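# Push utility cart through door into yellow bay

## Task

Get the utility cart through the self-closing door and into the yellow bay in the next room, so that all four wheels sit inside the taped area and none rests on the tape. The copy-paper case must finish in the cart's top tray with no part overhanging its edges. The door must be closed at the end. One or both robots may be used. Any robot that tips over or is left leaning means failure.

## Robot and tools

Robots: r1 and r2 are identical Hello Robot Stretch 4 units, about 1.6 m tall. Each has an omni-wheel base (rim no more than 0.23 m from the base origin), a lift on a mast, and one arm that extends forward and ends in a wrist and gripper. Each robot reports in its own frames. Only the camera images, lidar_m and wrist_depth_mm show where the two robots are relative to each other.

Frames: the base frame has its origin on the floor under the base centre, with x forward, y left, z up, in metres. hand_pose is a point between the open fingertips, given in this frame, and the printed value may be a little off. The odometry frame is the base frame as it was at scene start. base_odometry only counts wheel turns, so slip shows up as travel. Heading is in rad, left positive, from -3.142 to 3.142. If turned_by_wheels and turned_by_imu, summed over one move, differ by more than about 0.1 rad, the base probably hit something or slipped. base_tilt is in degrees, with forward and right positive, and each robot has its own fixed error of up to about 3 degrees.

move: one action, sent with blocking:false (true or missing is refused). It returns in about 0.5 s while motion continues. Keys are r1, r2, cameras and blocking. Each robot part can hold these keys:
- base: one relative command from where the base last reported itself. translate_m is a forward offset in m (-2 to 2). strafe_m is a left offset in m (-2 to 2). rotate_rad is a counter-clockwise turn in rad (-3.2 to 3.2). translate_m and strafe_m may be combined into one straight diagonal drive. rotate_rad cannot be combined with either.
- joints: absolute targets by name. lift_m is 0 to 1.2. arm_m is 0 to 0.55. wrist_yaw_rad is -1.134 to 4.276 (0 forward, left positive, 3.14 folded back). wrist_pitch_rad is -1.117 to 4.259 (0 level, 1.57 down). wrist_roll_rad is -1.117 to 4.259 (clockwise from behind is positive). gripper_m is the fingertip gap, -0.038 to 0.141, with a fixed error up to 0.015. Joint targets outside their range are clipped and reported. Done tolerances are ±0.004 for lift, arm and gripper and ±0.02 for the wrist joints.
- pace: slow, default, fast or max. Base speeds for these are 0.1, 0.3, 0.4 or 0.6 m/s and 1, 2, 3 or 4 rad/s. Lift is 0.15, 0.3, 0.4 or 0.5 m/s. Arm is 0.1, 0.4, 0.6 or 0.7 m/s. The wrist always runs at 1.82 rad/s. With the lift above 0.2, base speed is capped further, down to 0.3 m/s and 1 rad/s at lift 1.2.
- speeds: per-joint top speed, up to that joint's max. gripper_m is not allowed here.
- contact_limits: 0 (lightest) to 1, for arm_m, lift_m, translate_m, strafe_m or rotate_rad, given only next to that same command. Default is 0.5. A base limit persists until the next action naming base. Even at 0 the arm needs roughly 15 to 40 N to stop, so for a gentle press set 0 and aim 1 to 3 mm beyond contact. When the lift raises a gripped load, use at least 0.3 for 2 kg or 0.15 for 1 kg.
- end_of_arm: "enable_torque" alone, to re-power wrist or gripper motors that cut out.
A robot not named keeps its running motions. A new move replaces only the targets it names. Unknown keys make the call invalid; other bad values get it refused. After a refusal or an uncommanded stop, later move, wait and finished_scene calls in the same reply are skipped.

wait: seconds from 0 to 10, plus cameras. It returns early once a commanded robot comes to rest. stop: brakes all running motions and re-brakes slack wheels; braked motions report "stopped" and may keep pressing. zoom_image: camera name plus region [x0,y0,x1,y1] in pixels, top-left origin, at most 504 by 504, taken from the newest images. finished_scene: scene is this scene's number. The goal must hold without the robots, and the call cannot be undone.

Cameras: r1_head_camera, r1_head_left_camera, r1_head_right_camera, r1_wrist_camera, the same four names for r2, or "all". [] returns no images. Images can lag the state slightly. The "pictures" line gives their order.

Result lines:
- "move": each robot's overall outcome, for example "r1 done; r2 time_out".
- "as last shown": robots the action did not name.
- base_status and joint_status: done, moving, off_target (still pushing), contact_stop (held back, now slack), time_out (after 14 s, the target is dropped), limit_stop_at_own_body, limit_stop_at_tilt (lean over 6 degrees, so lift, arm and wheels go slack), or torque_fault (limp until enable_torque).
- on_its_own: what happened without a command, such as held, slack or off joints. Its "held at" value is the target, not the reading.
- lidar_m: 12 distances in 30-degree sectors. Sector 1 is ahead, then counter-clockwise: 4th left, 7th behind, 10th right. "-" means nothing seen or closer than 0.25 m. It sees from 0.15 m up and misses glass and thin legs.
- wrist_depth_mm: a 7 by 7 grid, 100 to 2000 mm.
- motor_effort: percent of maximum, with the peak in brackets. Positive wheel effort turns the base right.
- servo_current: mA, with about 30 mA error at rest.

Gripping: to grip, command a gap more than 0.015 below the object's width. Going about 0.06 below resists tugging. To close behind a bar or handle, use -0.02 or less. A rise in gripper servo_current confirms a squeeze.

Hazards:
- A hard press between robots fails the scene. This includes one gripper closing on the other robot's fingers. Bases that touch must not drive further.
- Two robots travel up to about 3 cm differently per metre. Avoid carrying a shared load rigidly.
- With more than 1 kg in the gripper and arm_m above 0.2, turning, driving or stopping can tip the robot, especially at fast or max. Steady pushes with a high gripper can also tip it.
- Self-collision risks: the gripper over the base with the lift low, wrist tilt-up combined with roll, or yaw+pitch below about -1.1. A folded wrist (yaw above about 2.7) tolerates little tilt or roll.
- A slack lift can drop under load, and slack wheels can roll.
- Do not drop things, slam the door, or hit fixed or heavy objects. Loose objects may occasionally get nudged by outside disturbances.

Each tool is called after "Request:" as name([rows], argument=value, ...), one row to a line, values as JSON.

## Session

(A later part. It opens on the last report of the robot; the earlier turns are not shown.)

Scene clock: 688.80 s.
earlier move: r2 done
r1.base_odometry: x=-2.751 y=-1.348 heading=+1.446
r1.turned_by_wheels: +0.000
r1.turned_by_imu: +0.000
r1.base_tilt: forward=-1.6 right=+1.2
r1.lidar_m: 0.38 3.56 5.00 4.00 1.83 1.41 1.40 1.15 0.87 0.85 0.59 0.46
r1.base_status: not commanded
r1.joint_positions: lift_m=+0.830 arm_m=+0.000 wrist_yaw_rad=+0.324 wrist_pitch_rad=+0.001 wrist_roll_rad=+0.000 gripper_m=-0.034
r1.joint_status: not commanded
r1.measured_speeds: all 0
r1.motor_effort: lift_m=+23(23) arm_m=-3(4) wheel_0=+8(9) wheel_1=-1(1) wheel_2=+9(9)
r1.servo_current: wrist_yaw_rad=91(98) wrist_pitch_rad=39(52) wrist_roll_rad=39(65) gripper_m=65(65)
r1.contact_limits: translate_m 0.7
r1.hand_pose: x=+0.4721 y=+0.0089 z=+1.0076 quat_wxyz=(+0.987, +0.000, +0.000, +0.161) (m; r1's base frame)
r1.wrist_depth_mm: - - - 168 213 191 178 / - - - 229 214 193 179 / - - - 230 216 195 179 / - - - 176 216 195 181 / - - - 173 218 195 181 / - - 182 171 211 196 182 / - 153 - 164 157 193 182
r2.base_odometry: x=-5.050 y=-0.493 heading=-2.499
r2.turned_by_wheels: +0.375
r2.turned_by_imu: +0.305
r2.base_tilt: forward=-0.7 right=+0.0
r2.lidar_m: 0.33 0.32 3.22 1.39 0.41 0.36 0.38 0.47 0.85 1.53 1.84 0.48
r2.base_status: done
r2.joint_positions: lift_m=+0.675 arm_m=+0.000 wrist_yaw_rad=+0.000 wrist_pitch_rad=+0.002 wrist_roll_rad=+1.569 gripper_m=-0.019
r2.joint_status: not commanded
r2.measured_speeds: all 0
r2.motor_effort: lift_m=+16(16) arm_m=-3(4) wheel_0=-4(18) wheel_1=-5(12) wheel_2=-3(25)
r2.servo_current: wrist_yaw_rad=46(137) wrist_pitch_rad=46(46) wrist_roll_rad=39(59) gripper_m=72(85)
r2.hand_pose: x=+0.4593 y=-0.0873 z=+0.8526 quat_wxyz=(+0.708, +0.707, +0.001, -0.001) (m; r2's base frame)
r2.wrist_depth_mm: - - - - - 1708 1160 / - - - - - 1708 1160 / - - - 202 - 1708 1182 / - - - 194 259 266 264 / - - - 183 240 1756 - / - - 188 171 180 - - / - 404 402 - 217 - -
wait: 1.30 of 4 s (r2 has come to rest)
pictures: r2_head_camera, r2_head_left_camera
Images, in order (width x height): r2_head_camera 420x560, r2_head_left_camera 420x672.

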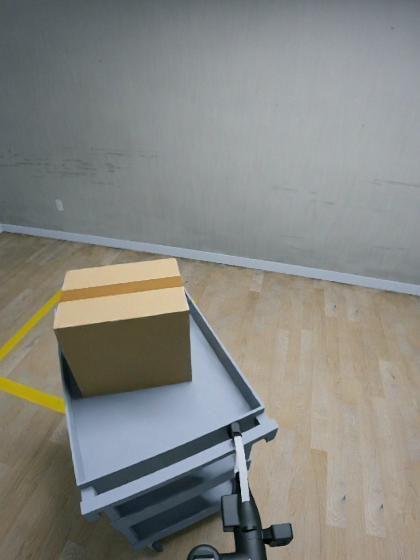

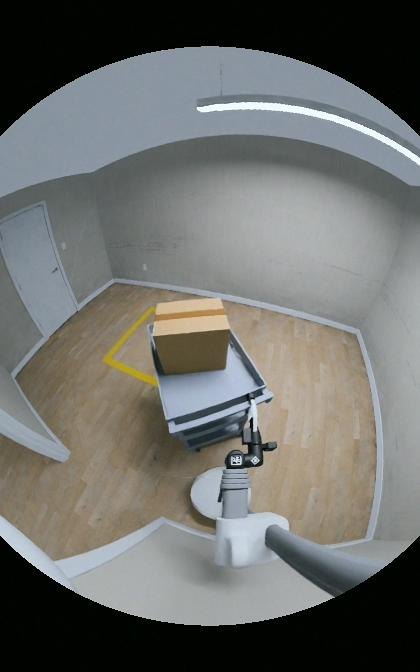

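Request:
move(blocking=false, r2={"base":{"translate_m":0.5,"strafe_m":0.22}}, cameras=[])

Request:
wait(seconds=5, cameras=["r2_head_camera","r2_head_left_camera"])

Scene clock: 699.03 s.
move: r2 moving
r1: as last shown
r1.turned_by_imu: -0.001
r1.lidar_m: 0.39 3.55 4.98 4.05 1.84 1.42 1.40 1.15 0.88 0.86 0.56 0.46
r1.motor_effort: lift_m=+23(23) arm_m=-4(4) wheel_0=+8(9) wheel_1=-1(1) wheel_2=+9(9)
r1.servo_current: wrist_yaw_rad=78(98) wrist_pitch_rad=46(46) wrist_roll_rad=46(52) gripper_m=65(65)
r1.contact_limits: translate_m 0.7
r1.wrist_depth_mm: - - - 169 213 192 178 / - - - 229 213 192 179 / - - - 230 215 195 179 / - - - 177 216 195 181 / - - - 173 217 195 182 / - - 183 171 212 196 182 / - 153 - 165 157 193 182
r2.base_odometry: x=-5.066 y=-0.523 heading=-2.500
r2.turned_by_wheels: -0.001
r2.turned_by_imu: +0.000
r2.base_tilt: forward=-0.7 right=+0.1
r2.lidar_m: 0.33 0.29 3.18 1.37 0.47 0.40 0.41 0.49 0.95 1.57 1.89 0.46
r2.base_status: translate_m moving; strafe_m moving
r2.joint_positions: lift_m=+0.675 arm_m=+0.000 wrist_yaw_rad=-0.010 wrist_pitch_rad=+0.002 wrist_roll_rad=+1.569 gripper_m=-0.019
r2.joint_status: not commanded
r2.measured_speeds: translate_m=+0.122 strafe_m=+0.053 rotate_rad=-0.004 lift_m=+0.000 arm_m=+0.000 wrist_yaw_rad=-0.025 wrist_pitch_rad=+0.000 wrist_roll_rad=+0.000
r2.motor_effort: lift_m=+16(16) arm_m=-2(4) wheel_0=+2(10) wheel_1=+10(11) wheel_2=-20(20)
r2.servo_current: wrist_yaw_rad=65(65) wrist_pitch_rad=39(46) wrist_roll_rad=59(59) gripper_m=78(85)
r2.hand_pose: x=+0.4584 y=-0.0902 z=+0.8526 quat_wxyz=(+0.708, +0.707, -0.002, -0.004) (m; r2's base frame)
r2.wrist_depth_mm: - - - - - 1661 1138 / - - - - - 1661 1160 / - - - 209 - 1708 1182 / - - - 197 260 271 271 / - - - 183 239 1708 559 / - - 188 169 179 768 - / - 399 392 - 213 - -
pictures: none
No camera images: "cameras" was empty.

Scene clock: 701.73 s.
earlier move: r2 done
r1.base_odometry: x=-2.751 y=-1.348 heading=+1.446
r1.turned_by_wheels: +0.000
r1.turned_by_imu: +0.000
r1.base_tilt: forward=-1.6 right=+1.2
r1.lidar_m: 0.38 3.55 4.99 4.02 1.84 1.42 1.40 1.15 0.88 0.86 0.58 0.46
r1.base_status: not commanded
r1.joint_positions: lift_m=+0.830 arm_m=+0.000 wrist_yaw_rad=+0.324 wrist_pitch_rad=+0.001 wrist_roll_rad=+0.000 gripper_m=-0.034
r1.joint_status: not commanded
r1.measured_speeds: all 0
r1.motor_effort: lift_m=+23(23) arm_m=-3(4) wheel_0=+8(9) wheel_1=-1(1) wheel_2=+9(9)
r1.servo_current: wrist_yaw_rad=91(98) wrist_pitch_rad=39(52) wrist_roll_rad=46(65) gripper_m=65(65)
r1.contact_limits: translate_m 0.7
r1.hand_pose: x=+0.4721 y=+0.0089 z=+1.0076 quat_wxyz=(+0.987, +0.000, +0.000, +0.161) (m; r1's base frame)
r1.wrist_depth_mm: - - - 168 213 191 179 / - - - 229 214 192 179 / - - - 230 215 195 180 / - - - 176 216 194 180 / - - - 173 217 195 181 / - - 182 171 212 196 182 / - 153 - 164 157 193 182
r2.base_odometry: x=-5.318 y=-0.969 heading=-2.498
r2.turned_by_wheels: +0.002
r2.turned_by_imu: +0.002
r2.base_tilt: forward=-0.6 right=+0.0
r2.lidar_m: 0.25 0.25 0.27 1.49 1.23 0.79 0.75 0.95 1.76 1.90 2.29 0.51
r2.base_status: done
r2.joint_positions: lift_m=+0.675 arm_m=+0.000 wrist_yaw_rad=+0.009 wrist_pitch_rad=+0.002 wrist_roll_rad=+1.569 gripper_m=-0.019
r2.joint_status: not commanded
r2.measured_speeds: all 0
r2.motor_effort: lift_m=+16(16) arm_m=+4(4) wheel_0=+10(13) wheel_1=+8(12) wheel_2=-1(22)
r2.servo_current: wrist_yaw_rad=52(85) wrist_pitch_rad=39(46) wrist_roll_rad=39(59) gripper_m=78(85)
r2.hand_pose: x=+0.4600 y=-0.0849 z=+0.8526 quat_wxyz=(+0.708, +0.707, +0.004, +0.002) (m; r2's base frame)
r2.wrist_depth_mm: - - - - - 1537 1182 / - - - - - 1576 1205 / - - - 253 - 1618 1205 / - - - 236 - 1756 1281 / - - - 196 270 285 282 / - - 189 164 180 1661 1205 / - - - - 205 - 1205
wait: 2.70 of 5 s (r2 has come to rest)
pictures: r2_head_camera, r2_head_left_camera
Images, in order (width x height): r2_head_camera 420x560, r2_head_left_camera 420x672.

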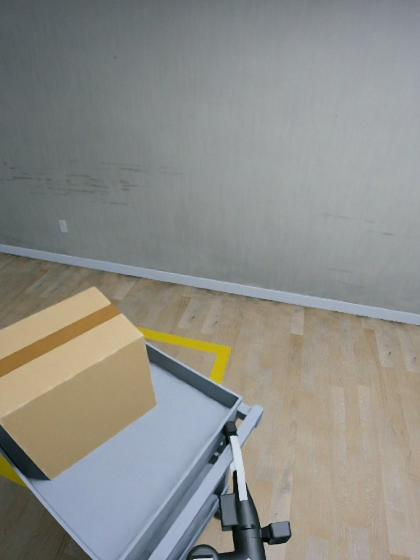

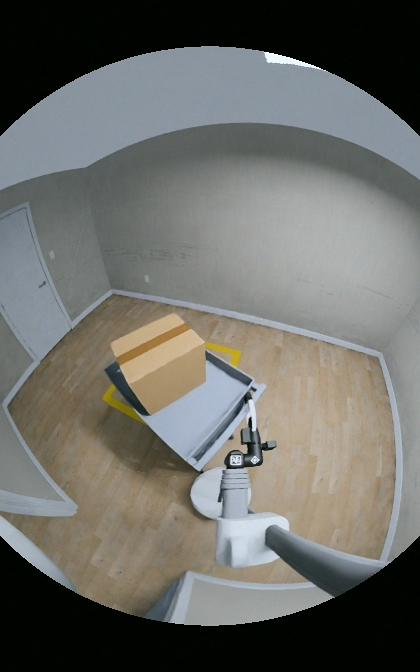

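Request:
move(blocking=false, r2={"base":{"rotate_rad":0.6},"pace":"slow"}, cameras=[])

Request:
wait(seconds=4, cameras=["r2_head_camera","r2_head_left_camera"])

Scene clock: 714.83 s.
move: r2 moving
r1: as last shown
r1.turned_by_imu: -0.001
r1.lidar_m: 0.38 3.57 4.99 4.02 1.85 1.41 1.40 1.14 0.87 0.85 0.58 0.47
r1.servo_current: wrist_yaw_rad=85(91) wrist_pitch_rad=33(46) wrist_roll_rad=52(65) gripper_m=59(65)
r1.contact_limits: translate_m 0.7
r1.wrist_depth_mm: - - - 168 213 191 178 / - - - 229 214 192 179 / - - - 229 215 196 180 / - - - 176 217 195 181 / - - - 173 218 195 181 / - - 182 171 211 195 182 / - 153 - 164 157 194 182
r2.base_odometry: x=-5.317 y=-0.968 heading=-2.376
r2.turned_by_wheels: +0.122
r2.turned_by_imu: +0.114
r2.base_tilt: forward=-0.7 right=+0.1
r2.lidar_m: 0.25 0.25 2.83 1.24 1.28 0.76 0.74 1.02 1.87 1.94 2.19 0.50
r2.base_status: rotate_rad moving
r2.joint_positions: lift_m=+0.675 arm_m=+0.000 wrist_yaw_rad=-0.019 wrist_pitch_rad=+0.002 wrist_roll_rad=+1.569 gripper_m=-0.019
r2.joint_status: not commanded
r2.measured_speeds: translate_m=-0.003 strafe_m=+0.002 rotate_rad=+0.481 lift_m=+0.000 arm_m=+0.000 wrist_yaw_rad=-0.099 wrist_pitch_rad=+0.000 wrist_roll_rad=+0.000
r2.motor_effort: lift_m=+16(16) arm_m=+3(4) wheel_0=-10(16) wheel_1=-10(10) wheel_2=-21(21)
r2.servo_current: wrist_yaw_rad=111(111) wrist_pitch_rad=39(46) wrist_roll_rad=59(59) gripper_m=72(78)
r2.hand_pose: x=+0.4576 y=-0.0930 z=+0.8526 quat_wxyz=(+0.708, +0.707, -0.006, -0.008) (m; r2's base frame)
r2.wrist_depth_mm: - - - - - 1537 1182 / - - - - - 1618 1182 / - - - 240 - 1618 1205 / - - - 222 278 1661 1138 / - - - 180 259 287 1098 / - - 187 156 181 1708 1205 / - - - - 197 - 500
pictures: none
No camera images: "cameras" was empty.

Scene clock: 716.40 s.
earlier move: r2 done
r1.base_odometry: x=-2.751 y=-1.348 heading=+1.446
r1.turned_by_wheels: +0.000
r1.turned_by_imu: +0.000
r1.base_tilt: forward=-1.5 right=+1.2
r1.lidar_m: 0.41 3.55 4.98 4.02 1.81 1.44 1.39 1.15 0.87 0.85 0.62 0.46
r1.base_status: not commanded
r1.joint_positions: lift_m=+0.830 arm_m=+0.000 wrist_yaw_rad=+0.324 wrist_pitch_rad=+0.001 wrist_roll_rad=+0.000 gripper_m=-0.034
r1.joint_status: not commanded
r1.measured_speeds: all 0
r1.on_its_own: wrist_yaw_rad is at rest, and its servo_current (111 mA) is outside its rest range (0 to 104 mA)
r1.motor_effort: lift_m=+23(23) arm_m=-3(4) wheel_0=+8(9) wheel_1=-1(1) wheel_2=+9(9)
r1.servo_current: wrist_yaw_rad=111(111) wrist_pitch_rad=39(52) wrist_roll_rad=59(65) gripper_m=65(65)
r1.contact_limits: translate_m 0.7
r1.hand_pose: x=+0.4721 y=+0.0089 z=+1.0076 quat_wxyz=(+0.987, +0.000, +0.000, +0.161) (m; r1's base frame)
r1.wrist_depth_mm: - - - 168 213 191 178 / - - - 229 214 192 179 / - - - 229 216 196 180 / - - - 177 216 195 180 / - - - 173 218 196 181 / - - 183 172 211 196 182 / - 152 - 165 157 193 181
r2.base_odometry: x=-5.318 y=-0.969 heading=-1.898
r2.turned_by_wheels: +0.478
r2.turned_by_imu: +0.398
r2.base_tilt: forward=-0.7 right=+0.1
r2.lidar_m: 0.33 0.33 1.51 1.27 0.79 0.80 0.98 1.78 1.89 2.24 2.01 0.45
r2.base_status: done
r2.joint_positions: lift_m=+0.675 arm_m=+0.000 wrist_yaw_rad=+0.003 wrist_pitch_rad=+0.002 wrist_roll_rad=+1.569 gripper_m=-0.019
r2.joint_status: not commanded
r2.measured_speeds: all 0
r2.motor_effort: lift_m=+16(16) arm_m=-4(4) wheel_0=-1(24) wheel_1=-5(12) wheel_2=+1(25)
r2.servo_current: wrist_yaw_rad=39(143) wrist_pitch_rad=39(46) wrist_roll_rad=52(59) gripper_m=72(78)
r2.hand_pose: x=+0.4596 y=-0.0866 z=+0.8527 quat_wxyz=(+0.708, +0.707, +0.002, +0.000) (m; r2's base frame)
r2.wrist_depth_mm: - - - - - 1618 1255 / - - - 200 201 1756 1205 / - - - 198 253 262 260 / - - - 190 250 1863 512 / - - - 182 238 820 - / - 455 187 175 180 798 - / - - 427 - 223 - -
wait: 1.57 of 4 s (r2 has come to rest)
pictures: r2_head_camera, r2_head_left_camera
Images, in order (width x height): r2_head_camera 420x560, r2_head_left_camera 420x672.

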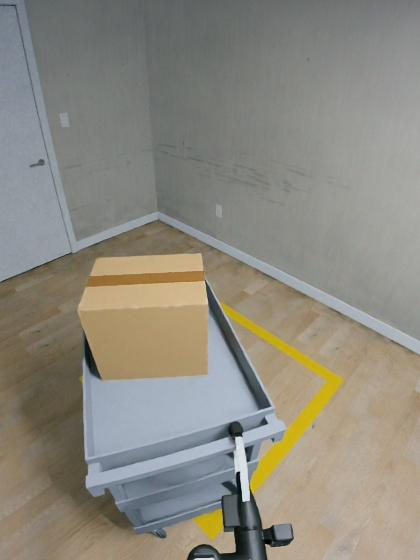

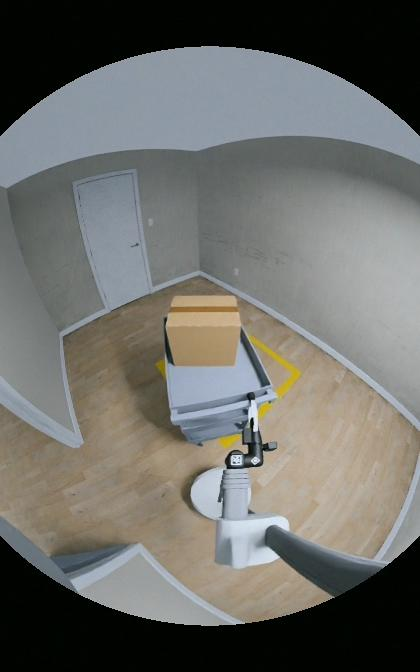

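Request:
move(blocking=false, r2={"base":{"translate_m":0.38,"strafe_m":-0.12}}, cameras=[])

Request:
wait(seconds=5, cameras=["r2_head_camera","r2_head_left_camera"])

Scene clock: 727.53 s.
move: r2 moving
r1.base_odometry: x=-2.751 y=-1.348 heading=+1.446
r1.turned_by_wheels: +0.000
r1.turned_by_imu: -0.001
r1.base_tilt: forward=-1.6 right=+1.2
r1.lidar_m: 0.38 3.54 4.99 4.02 1.84 1.45 1.39 1.16 0.87 0.84 0.58 0.45
r1.base_status: not commanded
r1.joint_positions: lift_m=+0.830 arm_m=+0.000 wrist_yaw_rad=+0.324 wrist_pitch_rad=+0.001 wrist_roll_rad=+0.000 gripper_m=-0.034
r1.joint_status: not commanded
r1.measured_speeds: all 0
r1.motor_effort: lift_m=+23(23) arm_m=-4(4) wheel_0=+9(9) wheel_1=-1(1) wheel_2=+9(9)
r1.servo_current: wrist_yaw_rad=65(104) wrist_pitch_rad=46(46) wrist_roll_rad=39(59) gripper_m=65(65)
r1.contact_limits: translate_m 0.7
r1.hand_pose: x=+0.4721 y=+0.0089 z=+1.0076 quat_wxyz=(+0.987, +0.000, +0.000, +0.161) (m; r1's base frame)
r1.wrist_depth_mm: - - - 168 214 192 178 / - - - 229 214 192 179 / - - - 229 215 196 180 / - - - 176 216 194 180 / - - - 173 218 195 181 / - - 183 171 212 196 182 / - 153 - 165 158 193 182
r2.base_odometry: x=-5.337 y=-0.995 heading=-1.898
r2.turned_by_wheels: +0.000
r2.turned_by_imu: +0.001
r2.base_tilt: forward=-0.7 right=+0.1
r2.lidar_m: 0.34 0.35 1.55 1.29 0.81 0.82 1.00 1.84 1.91 2.23 1.98 0.45
r2.base_status: translate_m moving; strafe_m moving
r2.joint_positions: lift_m=+0.675 arm_m=+0.000 wrist_yaw_rad=-0.002 wrist_pitch_rad=+0.002 wrist_roll_rad=+1.569 gripper_m=-0.019
r2.joint_status: not commanded
r2.measured_speeds: translate_m=+0.123 strafe_m=-0.036 rotate_rad=-0.004 lift_m=+0.000 arm_m=+0.000 wrist_yaw_rad=-0.006 wrist_pitch_rad=+0.000 wrist_roll_rad=+0.000
r2.motor_effort: lift_m=+16(16) arm_m=-3(4) wheel_0=+9(13) wheel_1=+5(8) wheel_2=-19(19)
r2.servo_current: wrist_yaw_rad=33(46) wrist_pitch_rad=33(46) wrist_roll_rad=59(65) gripper_m=78(78)
r2.hand_pose: x=+0.4591 y=-0.0881 z=+0.8527 quat_wxyz=(+0.708, +0.707, +0.000, -0.002) (m; r2's base frame)
r2.wrist_depth_mm: - - - - - 1618 1255 / - - - 206 - 1708 1205 / - - - 208 257 267 266 / - - - 192 253 1756 1160 / - - - 182 239 820 - / - 452 187 174 178 798 - / - 418 415 - 220 - -
pictures: none
No camera images: "cameras" was empty.

Scene clock: 729.80 s.
earlier move: r2 done
r1.base_odometry: x=-2.751 y=-1.348 heading=+1.446
r1.turned_by_wheels: +0.000
r1.turned_by_imu: +0.000
r1.base_tilt: forward=-1.5 right=+1.2
r1.lidar_m: 0.38 3.53 4.99 4.02 1.82 1.44 1.40 1.16 0.90 0.87 0.57 0.47
r1.base_status: not commanded
r1.joint_positions: lift_m=+0.830 arm_m=+0.000 wrist_yaw_rad=+0.324 wrist_pitch_rad=+0.001 wrist_roll_rad=+0.000 gripper_m=-0.034
r1.joint_status: not commanded
r1.measured_speeds: all 0
r1.motor_effort: lift_m=+23(23) arm_m=-4(4) wheel_0=+8(9) wheel_1=-1(1) wheel_2=+9(9)
r1.servo_current: wrist_yaw_rad=85(104) wrist_pitch_rad=46(52) wrist_roll_rad=46(65) gripper_m=59(72)
r1.contact_limits: translate_m 0.7
r1.hand_pose: x=+0.4721 y=+0.0089 z=+1.0076 quat_wxyz=(+0.987, +0.000, +0.000, +0.161) (m; r1's base frame)
r1.wrist_depth_mm: - - - 169 213 191 178 / - - - 228 215 193 179 / - - - 230 216 196 180 / - - - 176 216 194 180 / - - - 173 217 195 181 / - - 183 171 212 196 182 / - 153 - 164 157 193 182
r2.base_odometry: x=-5.553 y=-1.290 heading=-1.897
r2.turned_by_wheels: +0.001
r2.turned_by_imu: +0.004
r2.base_tilt: forward=-0.7 right=+0.1
r2.lidar_m: 0.26 0.25 2.11 1.41 5.94 1.17 1.40 2.07 2.08 1.88 1.65 0.47
r2.base_status: done
r2.joint_positions: lift_m=+0.675 arm_m=+0.000 wrist_yaw_rad=+0.004 wrist_pitch_rad=+0.002 wrist_roll_rad=+1.569 gripper_m=-0.019
r2.joint_status: not commanded
r2.measured_speeds: all 0
r2.motor_effort: lift_m=+16(16) arm_m=+3(4) wheel_0=+7(16) wheel_1=+4(9) wheel_2=-3(19)
r2.servo_current: wrist_yaw_rad=59(65) wrist_pitch_rad=46(46) wrist_roll_rad=46(65) gripper_m=72(78)
r2.hand_pose: x=+0.4596 y=-0.0863 z=+0.8527 quat_wxyz=(+0.708, +0.707, +0.002, +0.001) (m; r2's base frame)
r2.wrist_depth_mm: - - - - - 1430 1205 / - - - - - 1499 1182 / - - - 239 - 1708 1205 / - - - 253 286 291 289 / - - - 190 255 1708 1160 / - - 188 170 179 1661 539 / - - - - 209 120 -
wait: 2.27 of 5 s (r2 has come to rest)
pictures: r2_head_camera, r2_head_left_camera
Images, in order (width x height): r2_head_camera 420x560, r2_head_left_camera 420x672.

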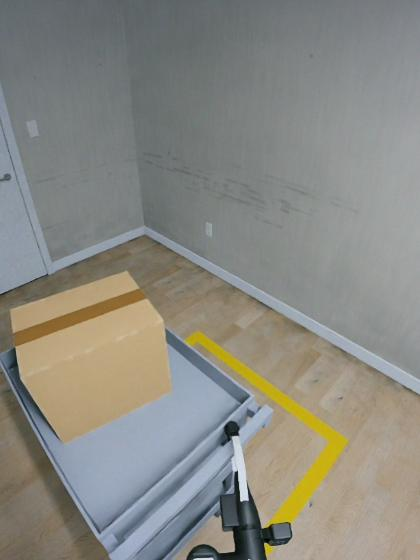

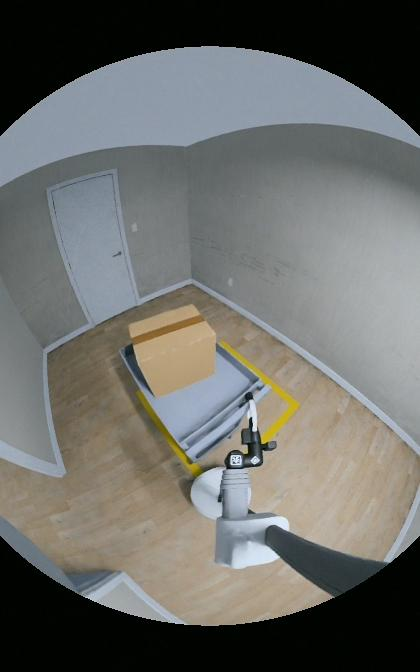

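Request:
move(blocking=false, r2={"base":{"rotate_rad":0.6},"pace":"slow"}, cameras=[])

Request:
wait(seconds=4, cameras=["r2_head_camera","r2_head_left_camera"])

Scene clock: 741.23 s.
move: r2 moving
r1: as last shown
r1.turned_by_imu: -0.001
r1.lidar_m: 0.41 3.54 4.98 4.02 1.85 1.43 1.40 1.14 0.87 0.85 0.58 0.46
r1.motor_effort: lift_m=+23(23) arm_m=-3(4) wheel_0=+9(9) wheel_1=-1(1) wheel_2=+9(9)
r1.servo_current: wrist_yaw_rad=72(98) wrist_pitch_rad=46(46) wrist_roll_rad=46(65) gripper_m=65(65)
r1.contact_limits: translate_m 0.7
r1.wrist_depth_mm: - - - 169 212 191 179 / - - - 228 214 192 179 / - - - 229 216 196 180 / - - - 176 216 195 181 / - - - 174 217 194 181 / - - 182 171 212 196 182 / - 153 - 164 157 193 182
r2.base_odometry: x=-5.553 y=-1.290 heading=-1.774
r2.turned_by_wheels: +0.123
r2.turned_by_imu: +0.117
r2.base_tilt: forward=-0.8 right=+0.2
r2.lidar_m: 0.27 0.25 1.83 1.41 1.23 1.15 1.55 2.09 2.11 1.77 1.65 0.49
r2.base_status: rotate_rad moving
r2.joint_positions: lift_m=+0.675 arm_m=+0.000 wrist_yaw_rad=-0.020 wrist_pitch_rad=+0.002 wrist_roll_rad=+1.569 gripper_m=-0.019
r2.joint_status: not commanded
r2.measured_speeds: translate_m=-0.004 strafe_m=+0.003 rotate_rad=+0.494 lift_m=+0.000 arm_m=+0.000 wrist_yaw_rad=-0.087 wrist_pitch_rad=+0.000 wrist_roll_rad=+0.000
r2.motor_effort: lift_m=+16(16) arm_m=+4(4) wheel_0=-15(15) wheel_1=-10(10) wheel_2=-21(21)
r2.servo_current: wrist_yaw_rad=98(98) wrist_pitch_rad=39(46) wrist_roll_rad=46(52) gripper_m=78(78)
r2.hand_pose: x=+0.4574 y=-0.0933 z=+0.8527 quat_wxyz=(+0.708, +0.707, -0.006, -0.008) (m; r2's base frame)
r2.wrist_depth_mm: - - - - - 1430 1205 / - - - - - 1537 1182 / - - - 232 247 1756 1281 / - - - 262 279 287 289 / - - - 182 241 1808 1308 / - - 187 164 181 1618 512 / - - - - 204 - -
pictures: none
No camera images: "cameras" was empty.

Scene clock: 742.60 s.
earlier move: r2 done
r1.base_odometry: x=-2.751 y=-1.348 heading=+1.446
r1.turned_by_wheels: +0.000
r1.turned_by_imu: +0.000
r1.base_tilt: forward=-1.6 right=+1.2
r1.lidar_m: 0.40 3.58 4.94 4.03 1.82 1.44 1.41 1.15 0.89 0.85 0.60 0.47
r1.base_status: not commanded
r1.joint_positions: lift_m=+0.830 arm_m=+0.000 wrist_yaw_rad=+0.324 wrist_pitch_rad=+0.001 wrist_roll_rad=+0.000 gripper_m=-0.034
r1.joint_status: not commanded
r1.measured_speeds: all 0
r1.motor_effort: lift_m=+23(23) arm_m=-3(4) wheel_0=+8(9) wheel_1=-1(1) wheel_2=+9(9)
r1.servo_current: wrist_yaw_rad=78(104) wrist_pitch_rad=39(46) wrist_roll_rad=46(72) gripper_m=65(72)
r1.contact_limits: translate_m 0.7
r1.hand_pose: x=+0.4721 y=+0.0089 z=+1.0076 quat_wxyz=(+0.987, +0.000, +0.000, +0.161) (m; r1's base frame)
r1.wrist_depth_mm: - - - 169 213 191 178 / - - - 228 215 191 179 / - - - 229 216 196 179 / - - - 176 216 194 180 / - - - 174 217 195 181 / - - 183 172 211 196 182 / - 152 - 164 156 193 182
r2.base_odometry: x=-5.553 y=-1.290 heading=-1.299
r2.turned_by_wheels: +0.476
r2.turned_by_imu: +0.386
r2.base_tilt: forward=-0.7 right=+0.1
r2.lidar_m: 0.39 0.44 1.44 5.80 1.18 1.41 2.08 2.08 1.87 1.63 1.64 0.43
r2.base_status: done
r2.joint_positions: lift_m=+0.675 arm_m=+0.000 wrist_yaw_rad=+0.005 wrist_pitch_rad=+0.002 wrist_roll_rad=+1.569 gripper_m=-0.019
r2.joint_status: not commanded
r2.measured_speeds: all 0
r2.motor_effort: lift_m=+16(16) arm_m=-3(4) wheel_0=-5(25) wheel_1=-6(12) wheel_2=-4(29)
r2.servo_current: wrist_yaw_rad=46(150) wrist_pitch_rad=39(46) wrist_roll_rad=59(59) gripper_m=78(78)
r2.hand_pose: x=+0.4597 y=-0.0860 z=+0.8527 quat_wxyz=(+0.708, +0.707, +0.003, +0.001) (m; r2's base frame)
r2.wrist_depth_mm: - - - - - 1756 1229 / - - - 167 167 1537 1138 / - - - 169 227 232 - / - - 525 171 229 820 - / - 452 439 173 233 831 - / - - 188 175 180 - - / - - 488 - - - -
wait: 1.37 of 4 s (r2 has come to rest)
pictures: r2_head_camera, r2_head_left_camera
Images, in order (width x height): r2_head_camera 420x560, r2_head_left_camera 420x672.

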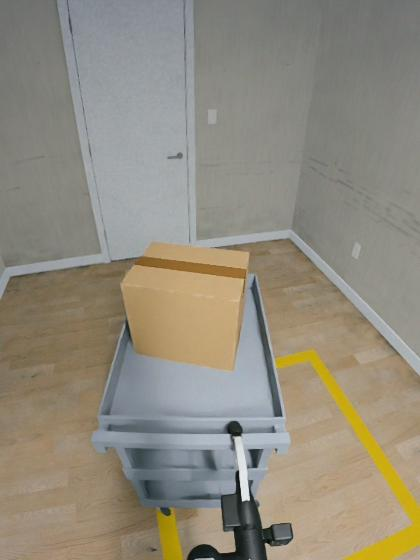

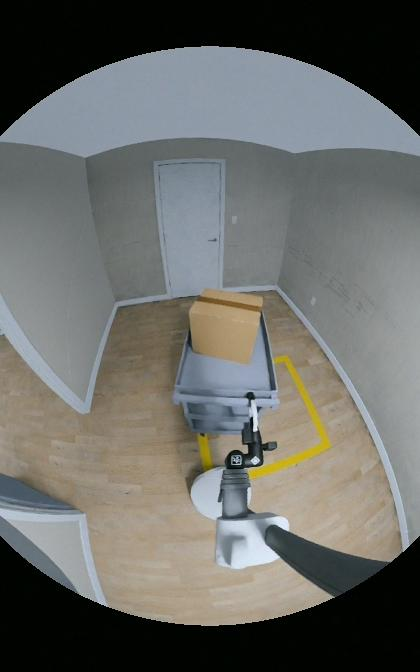

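Request:
move(blocking=false, r2={"base":{"translate_m":0.15,"strafe_m":-0.42}}, cameras=[])

Request:
wait(seconds=5, cameras=["r2_head_camera","r2_head_left_camera","r2_head_right_camera"])

Scene clock: 760.23 s.
move: r2 moving
r1: as last shown
r1.turned_by_imu: -0.001
r1.base_tilt: forward=-1.5 right=+1.2
r1.lidar_m: 0.38 3.56 4.97 4.01 1.84 1.44 1.41 1.15 0.88 0.86 0.61 0.45
r1.servo_current: wrist_yaw_rad=85(111) wrist_pitch_rad=46(52) wrist_roll_rad=39(52) gripper_m=59(65)
r1.contact_limits: translate_m 0.7
r1.wrist_depth_mm: - - - 168 213 191 178 / - - - 229 214 192 179 / - - - 229 215 196 180 / - - - 176 217 195 180 / - - - 174 217 195 181 / - - 183 172 211 195 182 / - 153 - 164 157 193 181
r2.base_odometry: x=-5.579 y=-1.308 heading=-1.298
r2.turned_by_wheels: +0.000
r2.turned_by_imu: +0.003
r2.base_tilt: forward=-0.7 right=+0.1
r2.lidar_m: 0.37 0.43 1.46 5.79 1.22 1.45 2.08 2.09 1.82 1.60 1.60 0.45
r2.base_status: translate_m moving; strafe_m moving
r2.joint_positions: lift_m=+0.675 arm_m=+0.000 wrist_yaw_rad=+0.005 wrist_pitch_rad=+0.002 wrist_roll_rad=+1.569 gripper_m=-0.019
r2.joint_status: not commanded
r2.measured_speeds: translate_m=+0.041 strafe_m=-0.116 rotate_rad=+0.005 lift_m=+0.000 arm_m=+0.000 wrist_yaw_rad=+0.000 wrist_pitch_rad=+0.000 wrist_roll_rad=+0.000
r2.motor_effort: lift_m=+16(16) arm_m=-4(4) wheel_0=+10(17) wheel_1=-5(11) wheel_2=-8(10)
r2.servo_current: wrist_yaw_rad=52(52) wrist_pitch_rad=39(46) wrist_roll_rad=46(59) gripper_m=78(78)
r2.hand_pose: x=+0.4597 y=-0.0861 z=+0.8527 quat_wxyz=(+0.708, +0.707, +0.002, +0.001) (m; r2's base frame)
r2.wrist_depth_mm: - - - - - 1756 1255 / - - - 168 168 1618 1182 / - - - 171 229 235 232 / - - 564 172 229 820 - / - 449 439 173 232 831 - / - - 188 175 176 - - / - - 477 - - - -
pictures: none
No camera images: "cameras" was empty.

Scene clock: 762.70 s.
earlier move: r2 done
r1.base_odometry: x=-2.751 y=-1.348 heading=+1.446
r1.turned_by_wheels: +0.000
r1.turned_by_imu: +0.000
r1.base_tilt: forward=-1.6 right=+1.2
r1.lidar_m: 0.38 3.56 4.98 4.03 1.82 1.42 1.40 1.17 0.89 0.85 0.58 0.47
r1.base_status: not commanded
r1.joint_positions: lift_m=+0.830 arm_m=+0.000 wrist_yaw_rad=+0.324 wrist_pitch_rad=+0.001 wrist_roll_rad=+0.000 gripper_m=-0.034
r1.joint_status: not commanded
r1.measured_speeds: all 0
r1.motor_effort: lift_m=+23(23) arm_m=-3(4) wheel_0=+8(9) wheel_1=-1(1) wheel_2=+9(9)
r1.servo_current: wrist_yaw_rad=72(111) wrist_pitch_rad=46(52) wrist_roll_rad=59(65) gripper_m=59(72)
r1.contact_limits: translate_m 0.7
r1.hand_pose: x=+0.4721 y=+0.0089 z=+1.0076 quat_wxyz=(+0.987, +0.000, +0.000, +0.161) (m; r1's base frame)
r1.wrist_depth_mm: - - - 168 214 192 178 / - - - 229 214 193 178 / - - - 231 215 196 179 / - - - 176 216 195 181 / - - - 173 218 196 181 / - - 183 171 211 196 181 / - 153 - 165 157 193 182
r2.base_odometry: x=-5.917 y=-1.548 heading=-1.298
r2.turned_by_wheels: +0.000
r2.turned_by_imu: +0.004
r2.base_tilt: forward=-0.7 right=+0.0
r2.lidar_m: 0.28 0.26 1.84 1.78 1.65 1.96 2.14 2.15 1.34 1.18 1.20 0.47
r2.base_status: done
r2.joint_positions: lift_m=+0.675 arm_m=+0.000 wrist_yaw_rad=+0.011 wrist_pitch_rad=+0.002 wrist_roll_rad=+1.569 gripper_m=-0.019
r2.joint_status: not commanded
r2.measured_speeds: all 0
r2.motor_effort: lift_m=+16(16) arm_m=-3(4) wheel_0=+4(21) wheel_1=-3(11) wheel_2=+0(10)
r2.servo_current: wrist_yaw_rad=59(72) wrist_pitch_rad=33(46) wrist_roll_rad=52(59) gripper_m=72(85)
r2.hand_pose: x=+0.4602 y=-0.0844 z=+0.8527 quat_wxyz=(+0.708, +0.707, +0.005, +0.003) (m; r2's base frame)
r2.wrist_depth_mm: - - - - - 1576 1182 / - - - - - 1708 1205 / - - - 229 - 1708 1205 / - - - 263 277 290 287 / - - - 192 249 1808 1229 / - - 189 173 179 1661 - / - - 394 - - - -
wait: 2.47 of 5 s (r2 has come to rest)
pictures: r2_head_camera, r2_head_left_camera, r2_head_right_camera
Images, in order (width x height): r2_head_camera 420x560, r2_head_left_camera 420x672, r2_head_right_camera 420x672.

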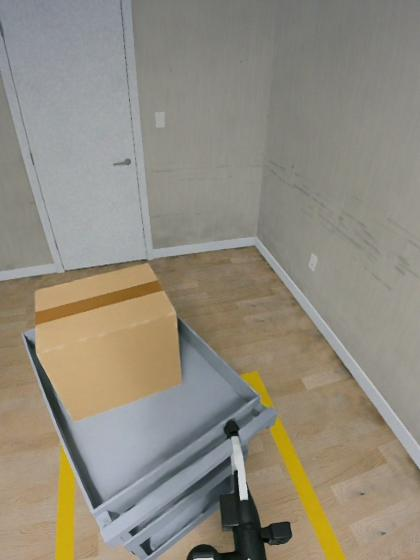

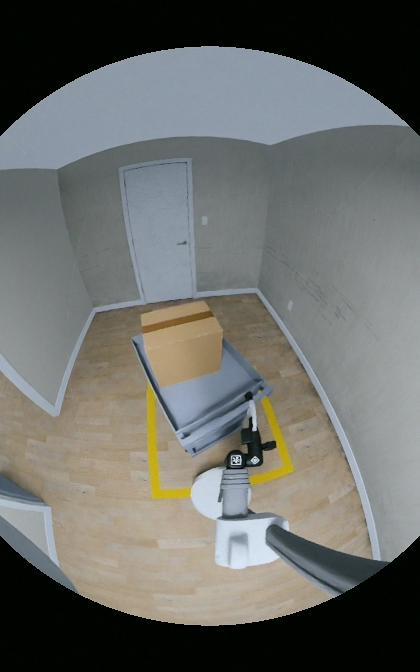

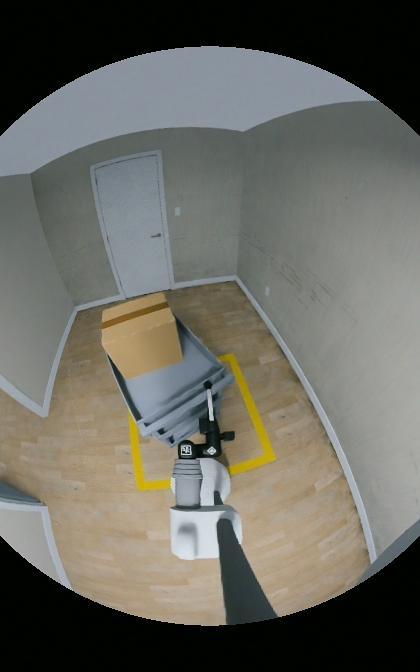

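Request:
move(blocking=false, r2={"joints":{"gripper_m":0.1}}, r1={"joints":{"gripper_m":0.1}}, cameras=[])

Request:
wait(seconds=2.5, cameras=["r1_head_camera"])

Request:
move(blocking=false, r2={"base":{"translate_m":-0.3}}, cameras=[])

Request:
wait(seconds=3, cameras=["r2_head_camera","r2_head_left_camera","r1_head_camera"])

Scene clock: 781.10 s.
move: r1 moving; r2 moving
r1.base_odometry: x=-2.751 y=-1.348 heading=+1.446
r1.turned_by_wheels: +0.000
r1.turned_by_imu: -0.001
r1.base_tilt: forward=-1.5 right=+1.2
r1.lidar_m: 0.40 3.55 5.00 4.01 1.81 1.44 1.39 1.16 0.88 0.86 0.59 0.46
r1.base_status: not commanded
r1.joint_positions: lift_m=+0.830 arm_m=+0.000 wrist_yaw_rad=+0.324 wrist_pitch_rad=+0.001 wrist_roll_rad=+0.000 gripper_m=-0.009
r1.joint_status: gripper_m moving
r1.measured_speeds: all 0
r1.motor_effort: lift_m=+23(23) arm_m=-4(4) wheel_0=+8(9) wheel_1=-1(1) wheel_2=+9(9)
r1.servo_current: wrist_yaw_rad=85(98) wrist_pitch_rad=39(52) wrist_roll_rad=33(65) gripper_m=59(78)
r1.contact_limits: translate_m 0.7
r1.hand_pose: x=+0.4721 y=+0.0089 z=+1.0076 quat_wxyz=(+0.987, +0.000, +0.000, +0.161) (m; r1's base frame)
r1.wrist_depth_mm: - - - 173 219 199 182 / - - - 234 220 198 183 / - - - 236 220 198 185 / - - - 236 221 200 185 / - - - 178 223 200 186 / - - 182 176 216 200 186 / - - - 168 169 198 186
r2.base_odometry: x=-5.917 y=-1.548 heading=-1.298
r2.turned_by_wheels: +0.000
r2.turned_by_imu: +0.003
r2.base_tilt: forward=-0.7 right=+0.1
r2.lidar_m: 0.31 0.25 1.85 1.79 1.65 1.95 2.14 2.13 1.34 1.17 1.21 0.49
r2.base_status: not commanded
r2.joint_positions: lift_m=+0.675 arm_m=+0.000 wrist_yaw_rad=+0.011 wrist_pitch_rad=+0.002 wrist_roll_rad=+1.569 gripper_m=+0.005
r2.joint_status: gripper_m moving
r2.measured_speeds: all 0
r2.motor_effort: lift_m=+16(16) arm_m=-4(4) wheel_0=+3(4) wheel_1=-3(4) wheel_2=+0(1)
r2.servo_current: wrist_yaw_rad=72(72) wrist_pitch_rad=39(46) wrist_roll_rad=46(59) gripper_m=91(91)
r2.hand_pose: x=+0.4602 y=-0.0844 z=+0.8527 quat_wxyz=(+0.708, +0.707, +0.005, +0.003) (m; r2's base frame)
r2.wrist_depth_mm: - - - - - 1537 1205 / - - - - - 1756 1205 / - - - 239 - 1756 1205 / - - - 268 287 293 293 / - - - 195 252 1863 1160 / - - 189 176 183 1618 - / - 407 394 - 213 - -
pictures: none
No camera images: "cameras" was empty.

Scene clock: 782.53 s.
earlier move: r1 moving; r2 done
r1.base_odometry: x=-2.750 y=-1.348 heading=+1.445
r1.turned_by_wheels: -0.001
r1.turned_by_imu: -0.001
r1.base_tilt: forward=-1.6 right=+1.3
r1.lidar_m: 0.67 3.55 4.97 4.03 1.84 1.43 1.39 1.14 0.88 0.86 0.73 0.69
r1.base_status: not commanded
r1.joint_positions: lift_m=+0.830 arm_m=+0.000 wrist_yaw_rad=+0.313 wrist_pitch_rad=+0.001 wrist_roll_rad=+0.000 gripper_m=+0.100
r1.joint_status: gripper_m moving
r1.measured_speeds: all 0
r1.motor_effort: lift_m=+23(23) arm_m=-4(4) wheel_0=+3(9) wheel_1=-1(1) wheel_2=+0(9)
r1.servo_current: wrist_yaw_rad=39(98) wrist_pitch_rad=39(52) wrist_roll_rad=46(65) gripper_m=46(85)
r1.contact_limits: translate_m 0.7
r1.hand_pose: x=+0.4722 y=+0.0055 z=+1.0076 quat_wxyz=(+0.988, +0.000, +0.000, +0.156) (m; r1's base frame)
r1.wrist_depth_mm: - - - - 480 427 382 / - - - - 477 430 379 / - - - - 473 433 382 / - - - - 477 433 382 / - - - - 477 439 387 / - - 215 - 198 415 384 / - - - 145 415 418 394
r2.base_odometry: x=-5.917 y=-1.548 heading=-1.298
r2.turned_by_wheels: +0.000
r2.turned_by_imu: +0.000
r2.base_tilt: forward=-0.7 right=+0.1
r2.lidar_m: 0.28 0.26 1.84 1.79 1.62 1.92 2.13 2.14 1.38 1.18 1.18 0.50
r2.base_status: not commanded
r2.joint_positions: lift_m=+0.675 arm_m=+0.000 wrist_yaw_rad=+0.003 wrist_pitch_rad=+0.002 wrist_roll_rad=+1.569 gripper_m=+0.100
r2.joint_status: all done
r2.measured_speeds: all 0
r2.motor_effort: lift_m=+16(16) arm_m=-4(4) wheel_0=+4(4) wheel_1=-3(4) wheel_2=+0(1)
r2.servo_current: wrist_yaw_rad=59(72) wrist_pitch_rad=39(46) wrist_roll_rad=39(59) gripper_m=52(130)
r2.hand_pose: x=+0.4596 y=-0.0866 z=+0.8527 quat_wxyz=(+0.708, +0.707, +0.002, +0.000) (m; r2's base frame)
r2.wrist_depth_mm: - - - - - 1499 1229 / - - - - - 1708 1205 / - - - 244 - 1808 1229 / - - - 274 287 300 300 / - - - 202 255 1808 1229 / - - 196 179 185 1808 - / - - 397 - 212 - -
wait: 1.43 of 2.5 s (r2 has come to rest)
pictures: r1_head_camera
Images, in order (width x height): r1_head_camera 420x560.

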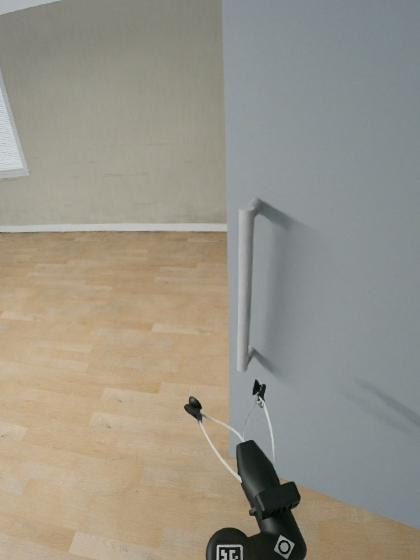

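Scene clock: 783.03 s.
earlier move: r1 done
move: r2 moving
r1.base_odometry: x=-2.750 y=-1.348 heading=+1.445
r1.turned_by_wheels: +0.000
r1.turned_by_imu: +0.000
r1.base_tilt: forward=-1.6 right=+1.3
r1.lidar_m: 0.84 3.52 4.98 4.04 1.83 1.43 1.40 1.13 0.87 0.85 0.79 0.80
r1.base_status: not commanded
r1.joint_positions: lift_m=+0.830 arm_m=+0.000 wrist_yaw_rad=+0.313 wrist_pitch_rad=+0.001 wrist_roll_rad=+0.000 gripper_m=+0.100
r1.joint_status: all done
r1.measured_speeds: all 0
r1.motor_effort: lift_m=+23(23) arm_m=-3(4) wheel_0=+2(3) wheel_1=-1(1) wheel_2=+0(0)
r1.servo_current: wrist_yaw_rad=46(65) wrist_pitch_rad=33(52) wrist_roll_rad=46(52) gripper_m=39(46)
r1.contact_limits: translate_m 0.7
r1.hand_pose: x=+0.4722 y=+0.0055 z=+1.0076 quat_wxyz=(+0.988, +0.000, +0.000, +0.156) (m; r1's base frame)
r1.wrist_depth_mm: - - - - - 539 496 / - - - - - 535 492 / - - - - - 535 504 / - - - - - 544 508 / - - - - - 544 504 / - - 214 - 198 549 512 / - - - 145 - 554 508
r2.base_odometry: x=-5.925 y=-1.518 heading=-1.299
r2.turned_by_wheels: +0.000
r2.turned_by_imu: +0.000
r2.base_tilt: forward=-0.6 right=+0.0
r2.lidar_m: 0.33 0.29 1.78 1.80 1.62 1.93 2.09 2.10 1.37 1.19 1.18 0.51
r2.base_status: translate_m moving
r2.joint_positions: lift_m=+0.675 arm_m=+0.000 wrist_yaw_rad=+0.001 wrist_pitch_rad=+0.002 wrist_roll_rad=+1.569 gripper_m=+0.100
r2.joint_status: not commanded
r2.measured_speeds: translate_m=-0.122 strafe_m=+0.000 rotate_rad=+0.001 lift_m=+0.000 arm_m=+0.000 wrist_yaw_rad=+0.000 wrist_pitch_rad=+0.000 wrist_roll_rad=+0.000
r2.motor_effort: lift_m=+16(16) arm_m=-4(4) wheel_0=-7(11) wheel_1=-8(8) wheel_2=+12(12)
r2.servo_current: wrist_yaw_rad=52(52) wrist_pitch_rad=39(39) wrist_roll_rad=46(59) gripper_m=52(52)
r2.hand_pose: x=+0.4594 y=-0.0870 z=+0.8526 quat_wxyz=(+0.708, +0.707, +0.001, +0.000) (m; r2's base frame)
r2.wrist_depth_mm: - - - - - 1464 1182 / - - - - - 1661 1160 / - - - 276 - 1708 1160 / - - - 300 322 334 332 / - - - 228 286 1708 508 / - - 193 204 193 661 - / - - 421 - - 798 -
pictures: none
No camera images: "cameras" was empty.

Scene clock: 785.00 s.
earlier move: r2 done
r1.base_odometry: x=-2.750 y=-1.348 heading=+1.445
r1.turned_by_wheels: +0.000
r1.turned_by_imu: +0.000
r1.base_tilt: forward=-1.6 right=+1.3
r1.lidar_m: 3.31 3.54 5.00 4.03 1.85 1.43 1.40 1.16 0.88 0.85 0.93 1.12
r1.base_status: not commanded
r1.joint_positions: lift_m=+0.830 arm_m=+0.000 wrist_yaw_rad=+0.313 wrist_pitch_rad=+0.001 wrist_roll_rad=+0.000 gripper_m=+0.100
r1.joint_status: all done
r1.measured_speeds: all 0
r1.motor_effort: lift_m=+23(23) arm_m=-3(4) wheel_0=+3(3) wheel_1=-1(1) wheel_2=+0(0)
r1.servo_current: wrist_yaw_rad=46(65) wrist_pitch_rad=39(52) wrist_roll_rad=52(65) gripper_m=46(52)
r1.contact_limits: translate_m 0.7
r1.hand_pose: x=+0.4722 y=+0.0055 z=+1.0076 quat_wxyz=(+0.988, +0.000, +0.000, +0.156) (m; r1's base frame)
r1.wrist_depth_mm: - - - - - - - / - - - - - - - / - - - - - - - / - - - - - - - / - - - - - - - / - - 215 - 198 - - / - - - 145 - - -
r2.base_odometry: x=-5.997 y=-1.259 heading=-1.299
r2.turned_by_wheels: +0.000
r2.turned_by_imu: +0.000
r2.base_tilt: forward=-0.7 right=+0.1
r2.lidar_m: 0.55 0.54 1.83 1.53 1.53 1.86 1.84 1.87 1.46 1.24 1.24 1.51
r2.base_status: done
r2.joint_positions: lift_m=+0.675 arm_m=+0.000 wrist_yaw_rad=+0.001 wrist_pitch_rad=+0.002 wrist_roll_rad=+1.569 gripper_m=+0.100
r2.joint_status: not commanded
r2.measured_speeds: all 0
r2.motor_effort: lift_m=+16(17) arm_m=-4(4) wheel_0=-3(11) wheel_1=-3(9) wheel_2=+4(14)
r2.servo_current: wrist_yaw_rad=46(59) wrist_pitch_rad=39(46) wrist_roll_rad=46(59) gripper_m=59(59)
r2.hand_pose: x=+0.4594 y=-0.0870 z=+0.8526 quat_wxyz=(+0.708, +0.707, +0.001, +0.000) (m; r2's base frame)
r2.wrist_depth_mm: - - - - - 1576 1160 / - - - - - 1708 1182 / - - - - - 1756 1182 / - - - 574 - 668 603 / - - - 525 - 741 517 / - - 195 477 192 - 473 / - - 647 - - - 439
wait: 1.97 of 3 s (r2 has come to rest)
pictures: r1_head_camera, r2_head_camera, r2_head_left_camera
Images, in order (width x height): r1_head_camera 420x560, r2_head_camera 420x560, r2_head_left_camera 420x672.

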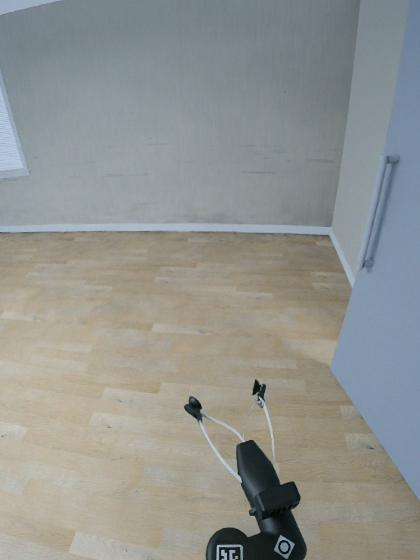

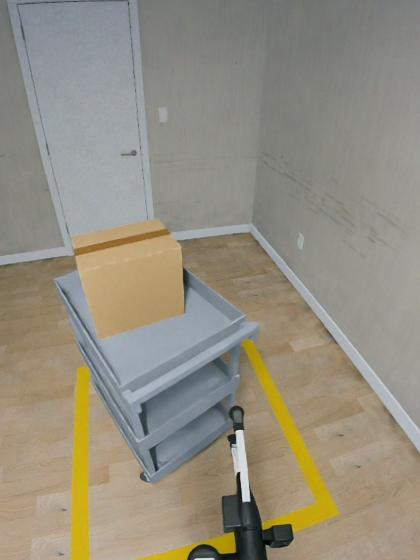

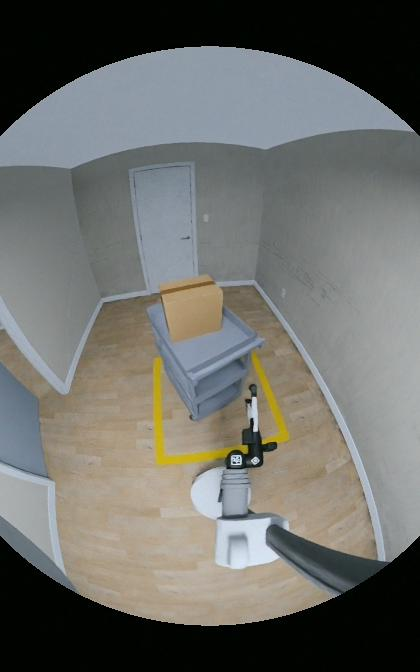

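Request:
zoom_image(camera="r2_head_camera", region=[40, 260, 260, 500])

Request:
wait(seconds=3, cameras=["r1_head_camera","r1_head_right_camera"])

Scaled by 2.100 from the camera's 420x560 image, which has a finer 1200x1600 frame.

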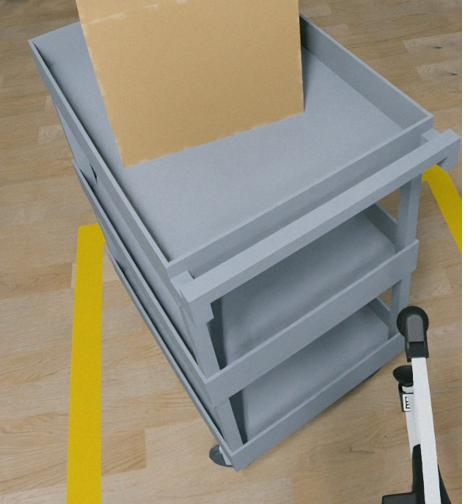

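Scene clock: 806.30 s.
r1.base_odometry: x=-2.750 y=-1.348 heading=+1.445
r1.turned_by_wheels: +0.000
r1.turned_by_imu: -0.001
r1.base_tilt: forward=-1.6 right=+1.3
r1.lidar_m: 3.29 3.55 5.00 4.02 1.83 1.42 1.39 1.16 0.87 0.86 0.91 1.36
r1.base_status: not commanded
r1.joint_positions: lift_m=+0.830 arm_m=+0.000 wrist_yaw_rad=+0.313 wrist_pitch_rad=+0.001 wrist_roll_rad=+0.000 gripper_m=+0.100
r1.joint_status: all done
r1.measured_speeds: all 0
r1.motor_effort: lift_m=+23(23) arm_m=-3(4) wheel_0=+2(3) wheel_1=-1(1) wheel_2=+0(0)
r1.servo_current: wrist_yaw_rad=52(65) wrist_pitch_rad=46(52) wrist_roll_rad=39(65) gripper_m=46(52)
r1.contact_limits: translate_m 0.7
r1.hand_pose: x=+0.4722 y=+0.0055 z=+1.0076 quat_wxyz=(+0.988, +0.000, +0.000, +0.156) (m; r1's base frame)
r1.wrist_depth_mm: - - - - - - - / - - - - - - - / - - - - - - - / - - - - - - - / - - - - - - - / - - 215 - 198 - - / - - - 145 - - -
r2.base_odometry: x=-5.997 y=-1.259 heading=-1.299
r2.turned_by_wheels: +0.000
r2.turned_by_imu: +0.003
r2.base_tilt: forward=-0.7 right=+0.1
r2.lidar_m: 0.56 0.53 1.84 1.54 1.57 1.85 1.82 1.86 1.44 1.24 1.25 1.49
r2.base_status: done
r2.joint_positions: lift_m=+0.675 arm_m=+0.000 wrist_yaw_rad=+0.001 wrist_pitch_rad=+0.002 wrist_roll_rad=+1.569 gripper_m=+0.100
r2.joint_status: not commanded
r2.measured_speeds: all 0
r2.motor_effort: lift_m=+16(17) arm_m=-4(4) wheel_0=-2(11) wheel_1=-3(9) wheel_2=+4(14)
r2.servo_current: wrist_yaw_rad=46(59) wrist_pitch_rad=39(46) wrist_roll_rad=46(59) gripper_m=52(59)
r2.hand_pose: x=+0.4594 y=-0.0870 z=+0.8526 quat_wxyz=(+0.708, +0.707, +0.001, +0.000) (m; r2's base frame)
r2.wrist_depth_mm: - - - - - 1576 1160 / - - - - - 1708 1182 / - - - - - 1708 1182 / - - - 574 - 668 603 / - - - 525 - 741 521 / - - 195 477 193 - 473 / - - 654 - - - 442
wait: 3.00 s; at rest from the start
pictures: r1_head_camera, r1_head_right_camera
Images, in order (width x height): r1_head_camera 420x560, r1_head_right_camera 420x672.

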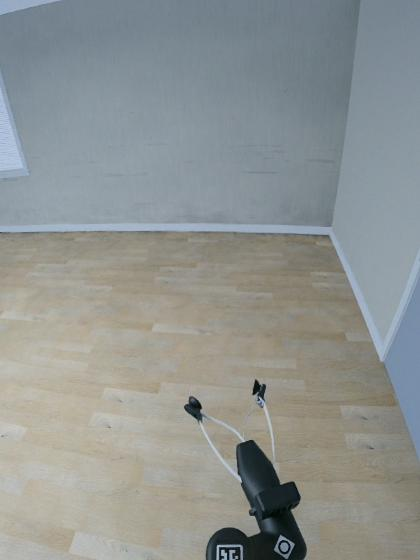

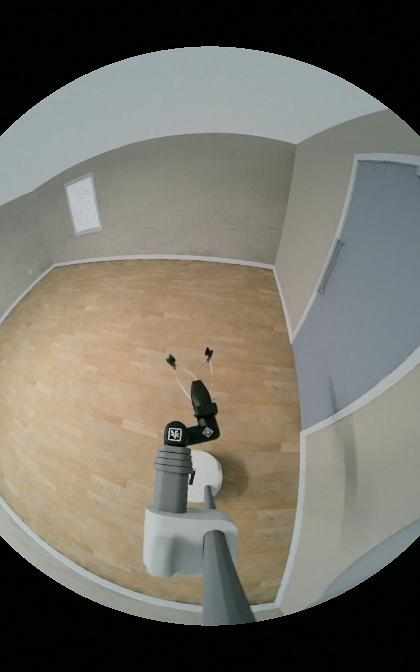

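Request:
finished_scene(scene=2)

The scene is finished: the task was done.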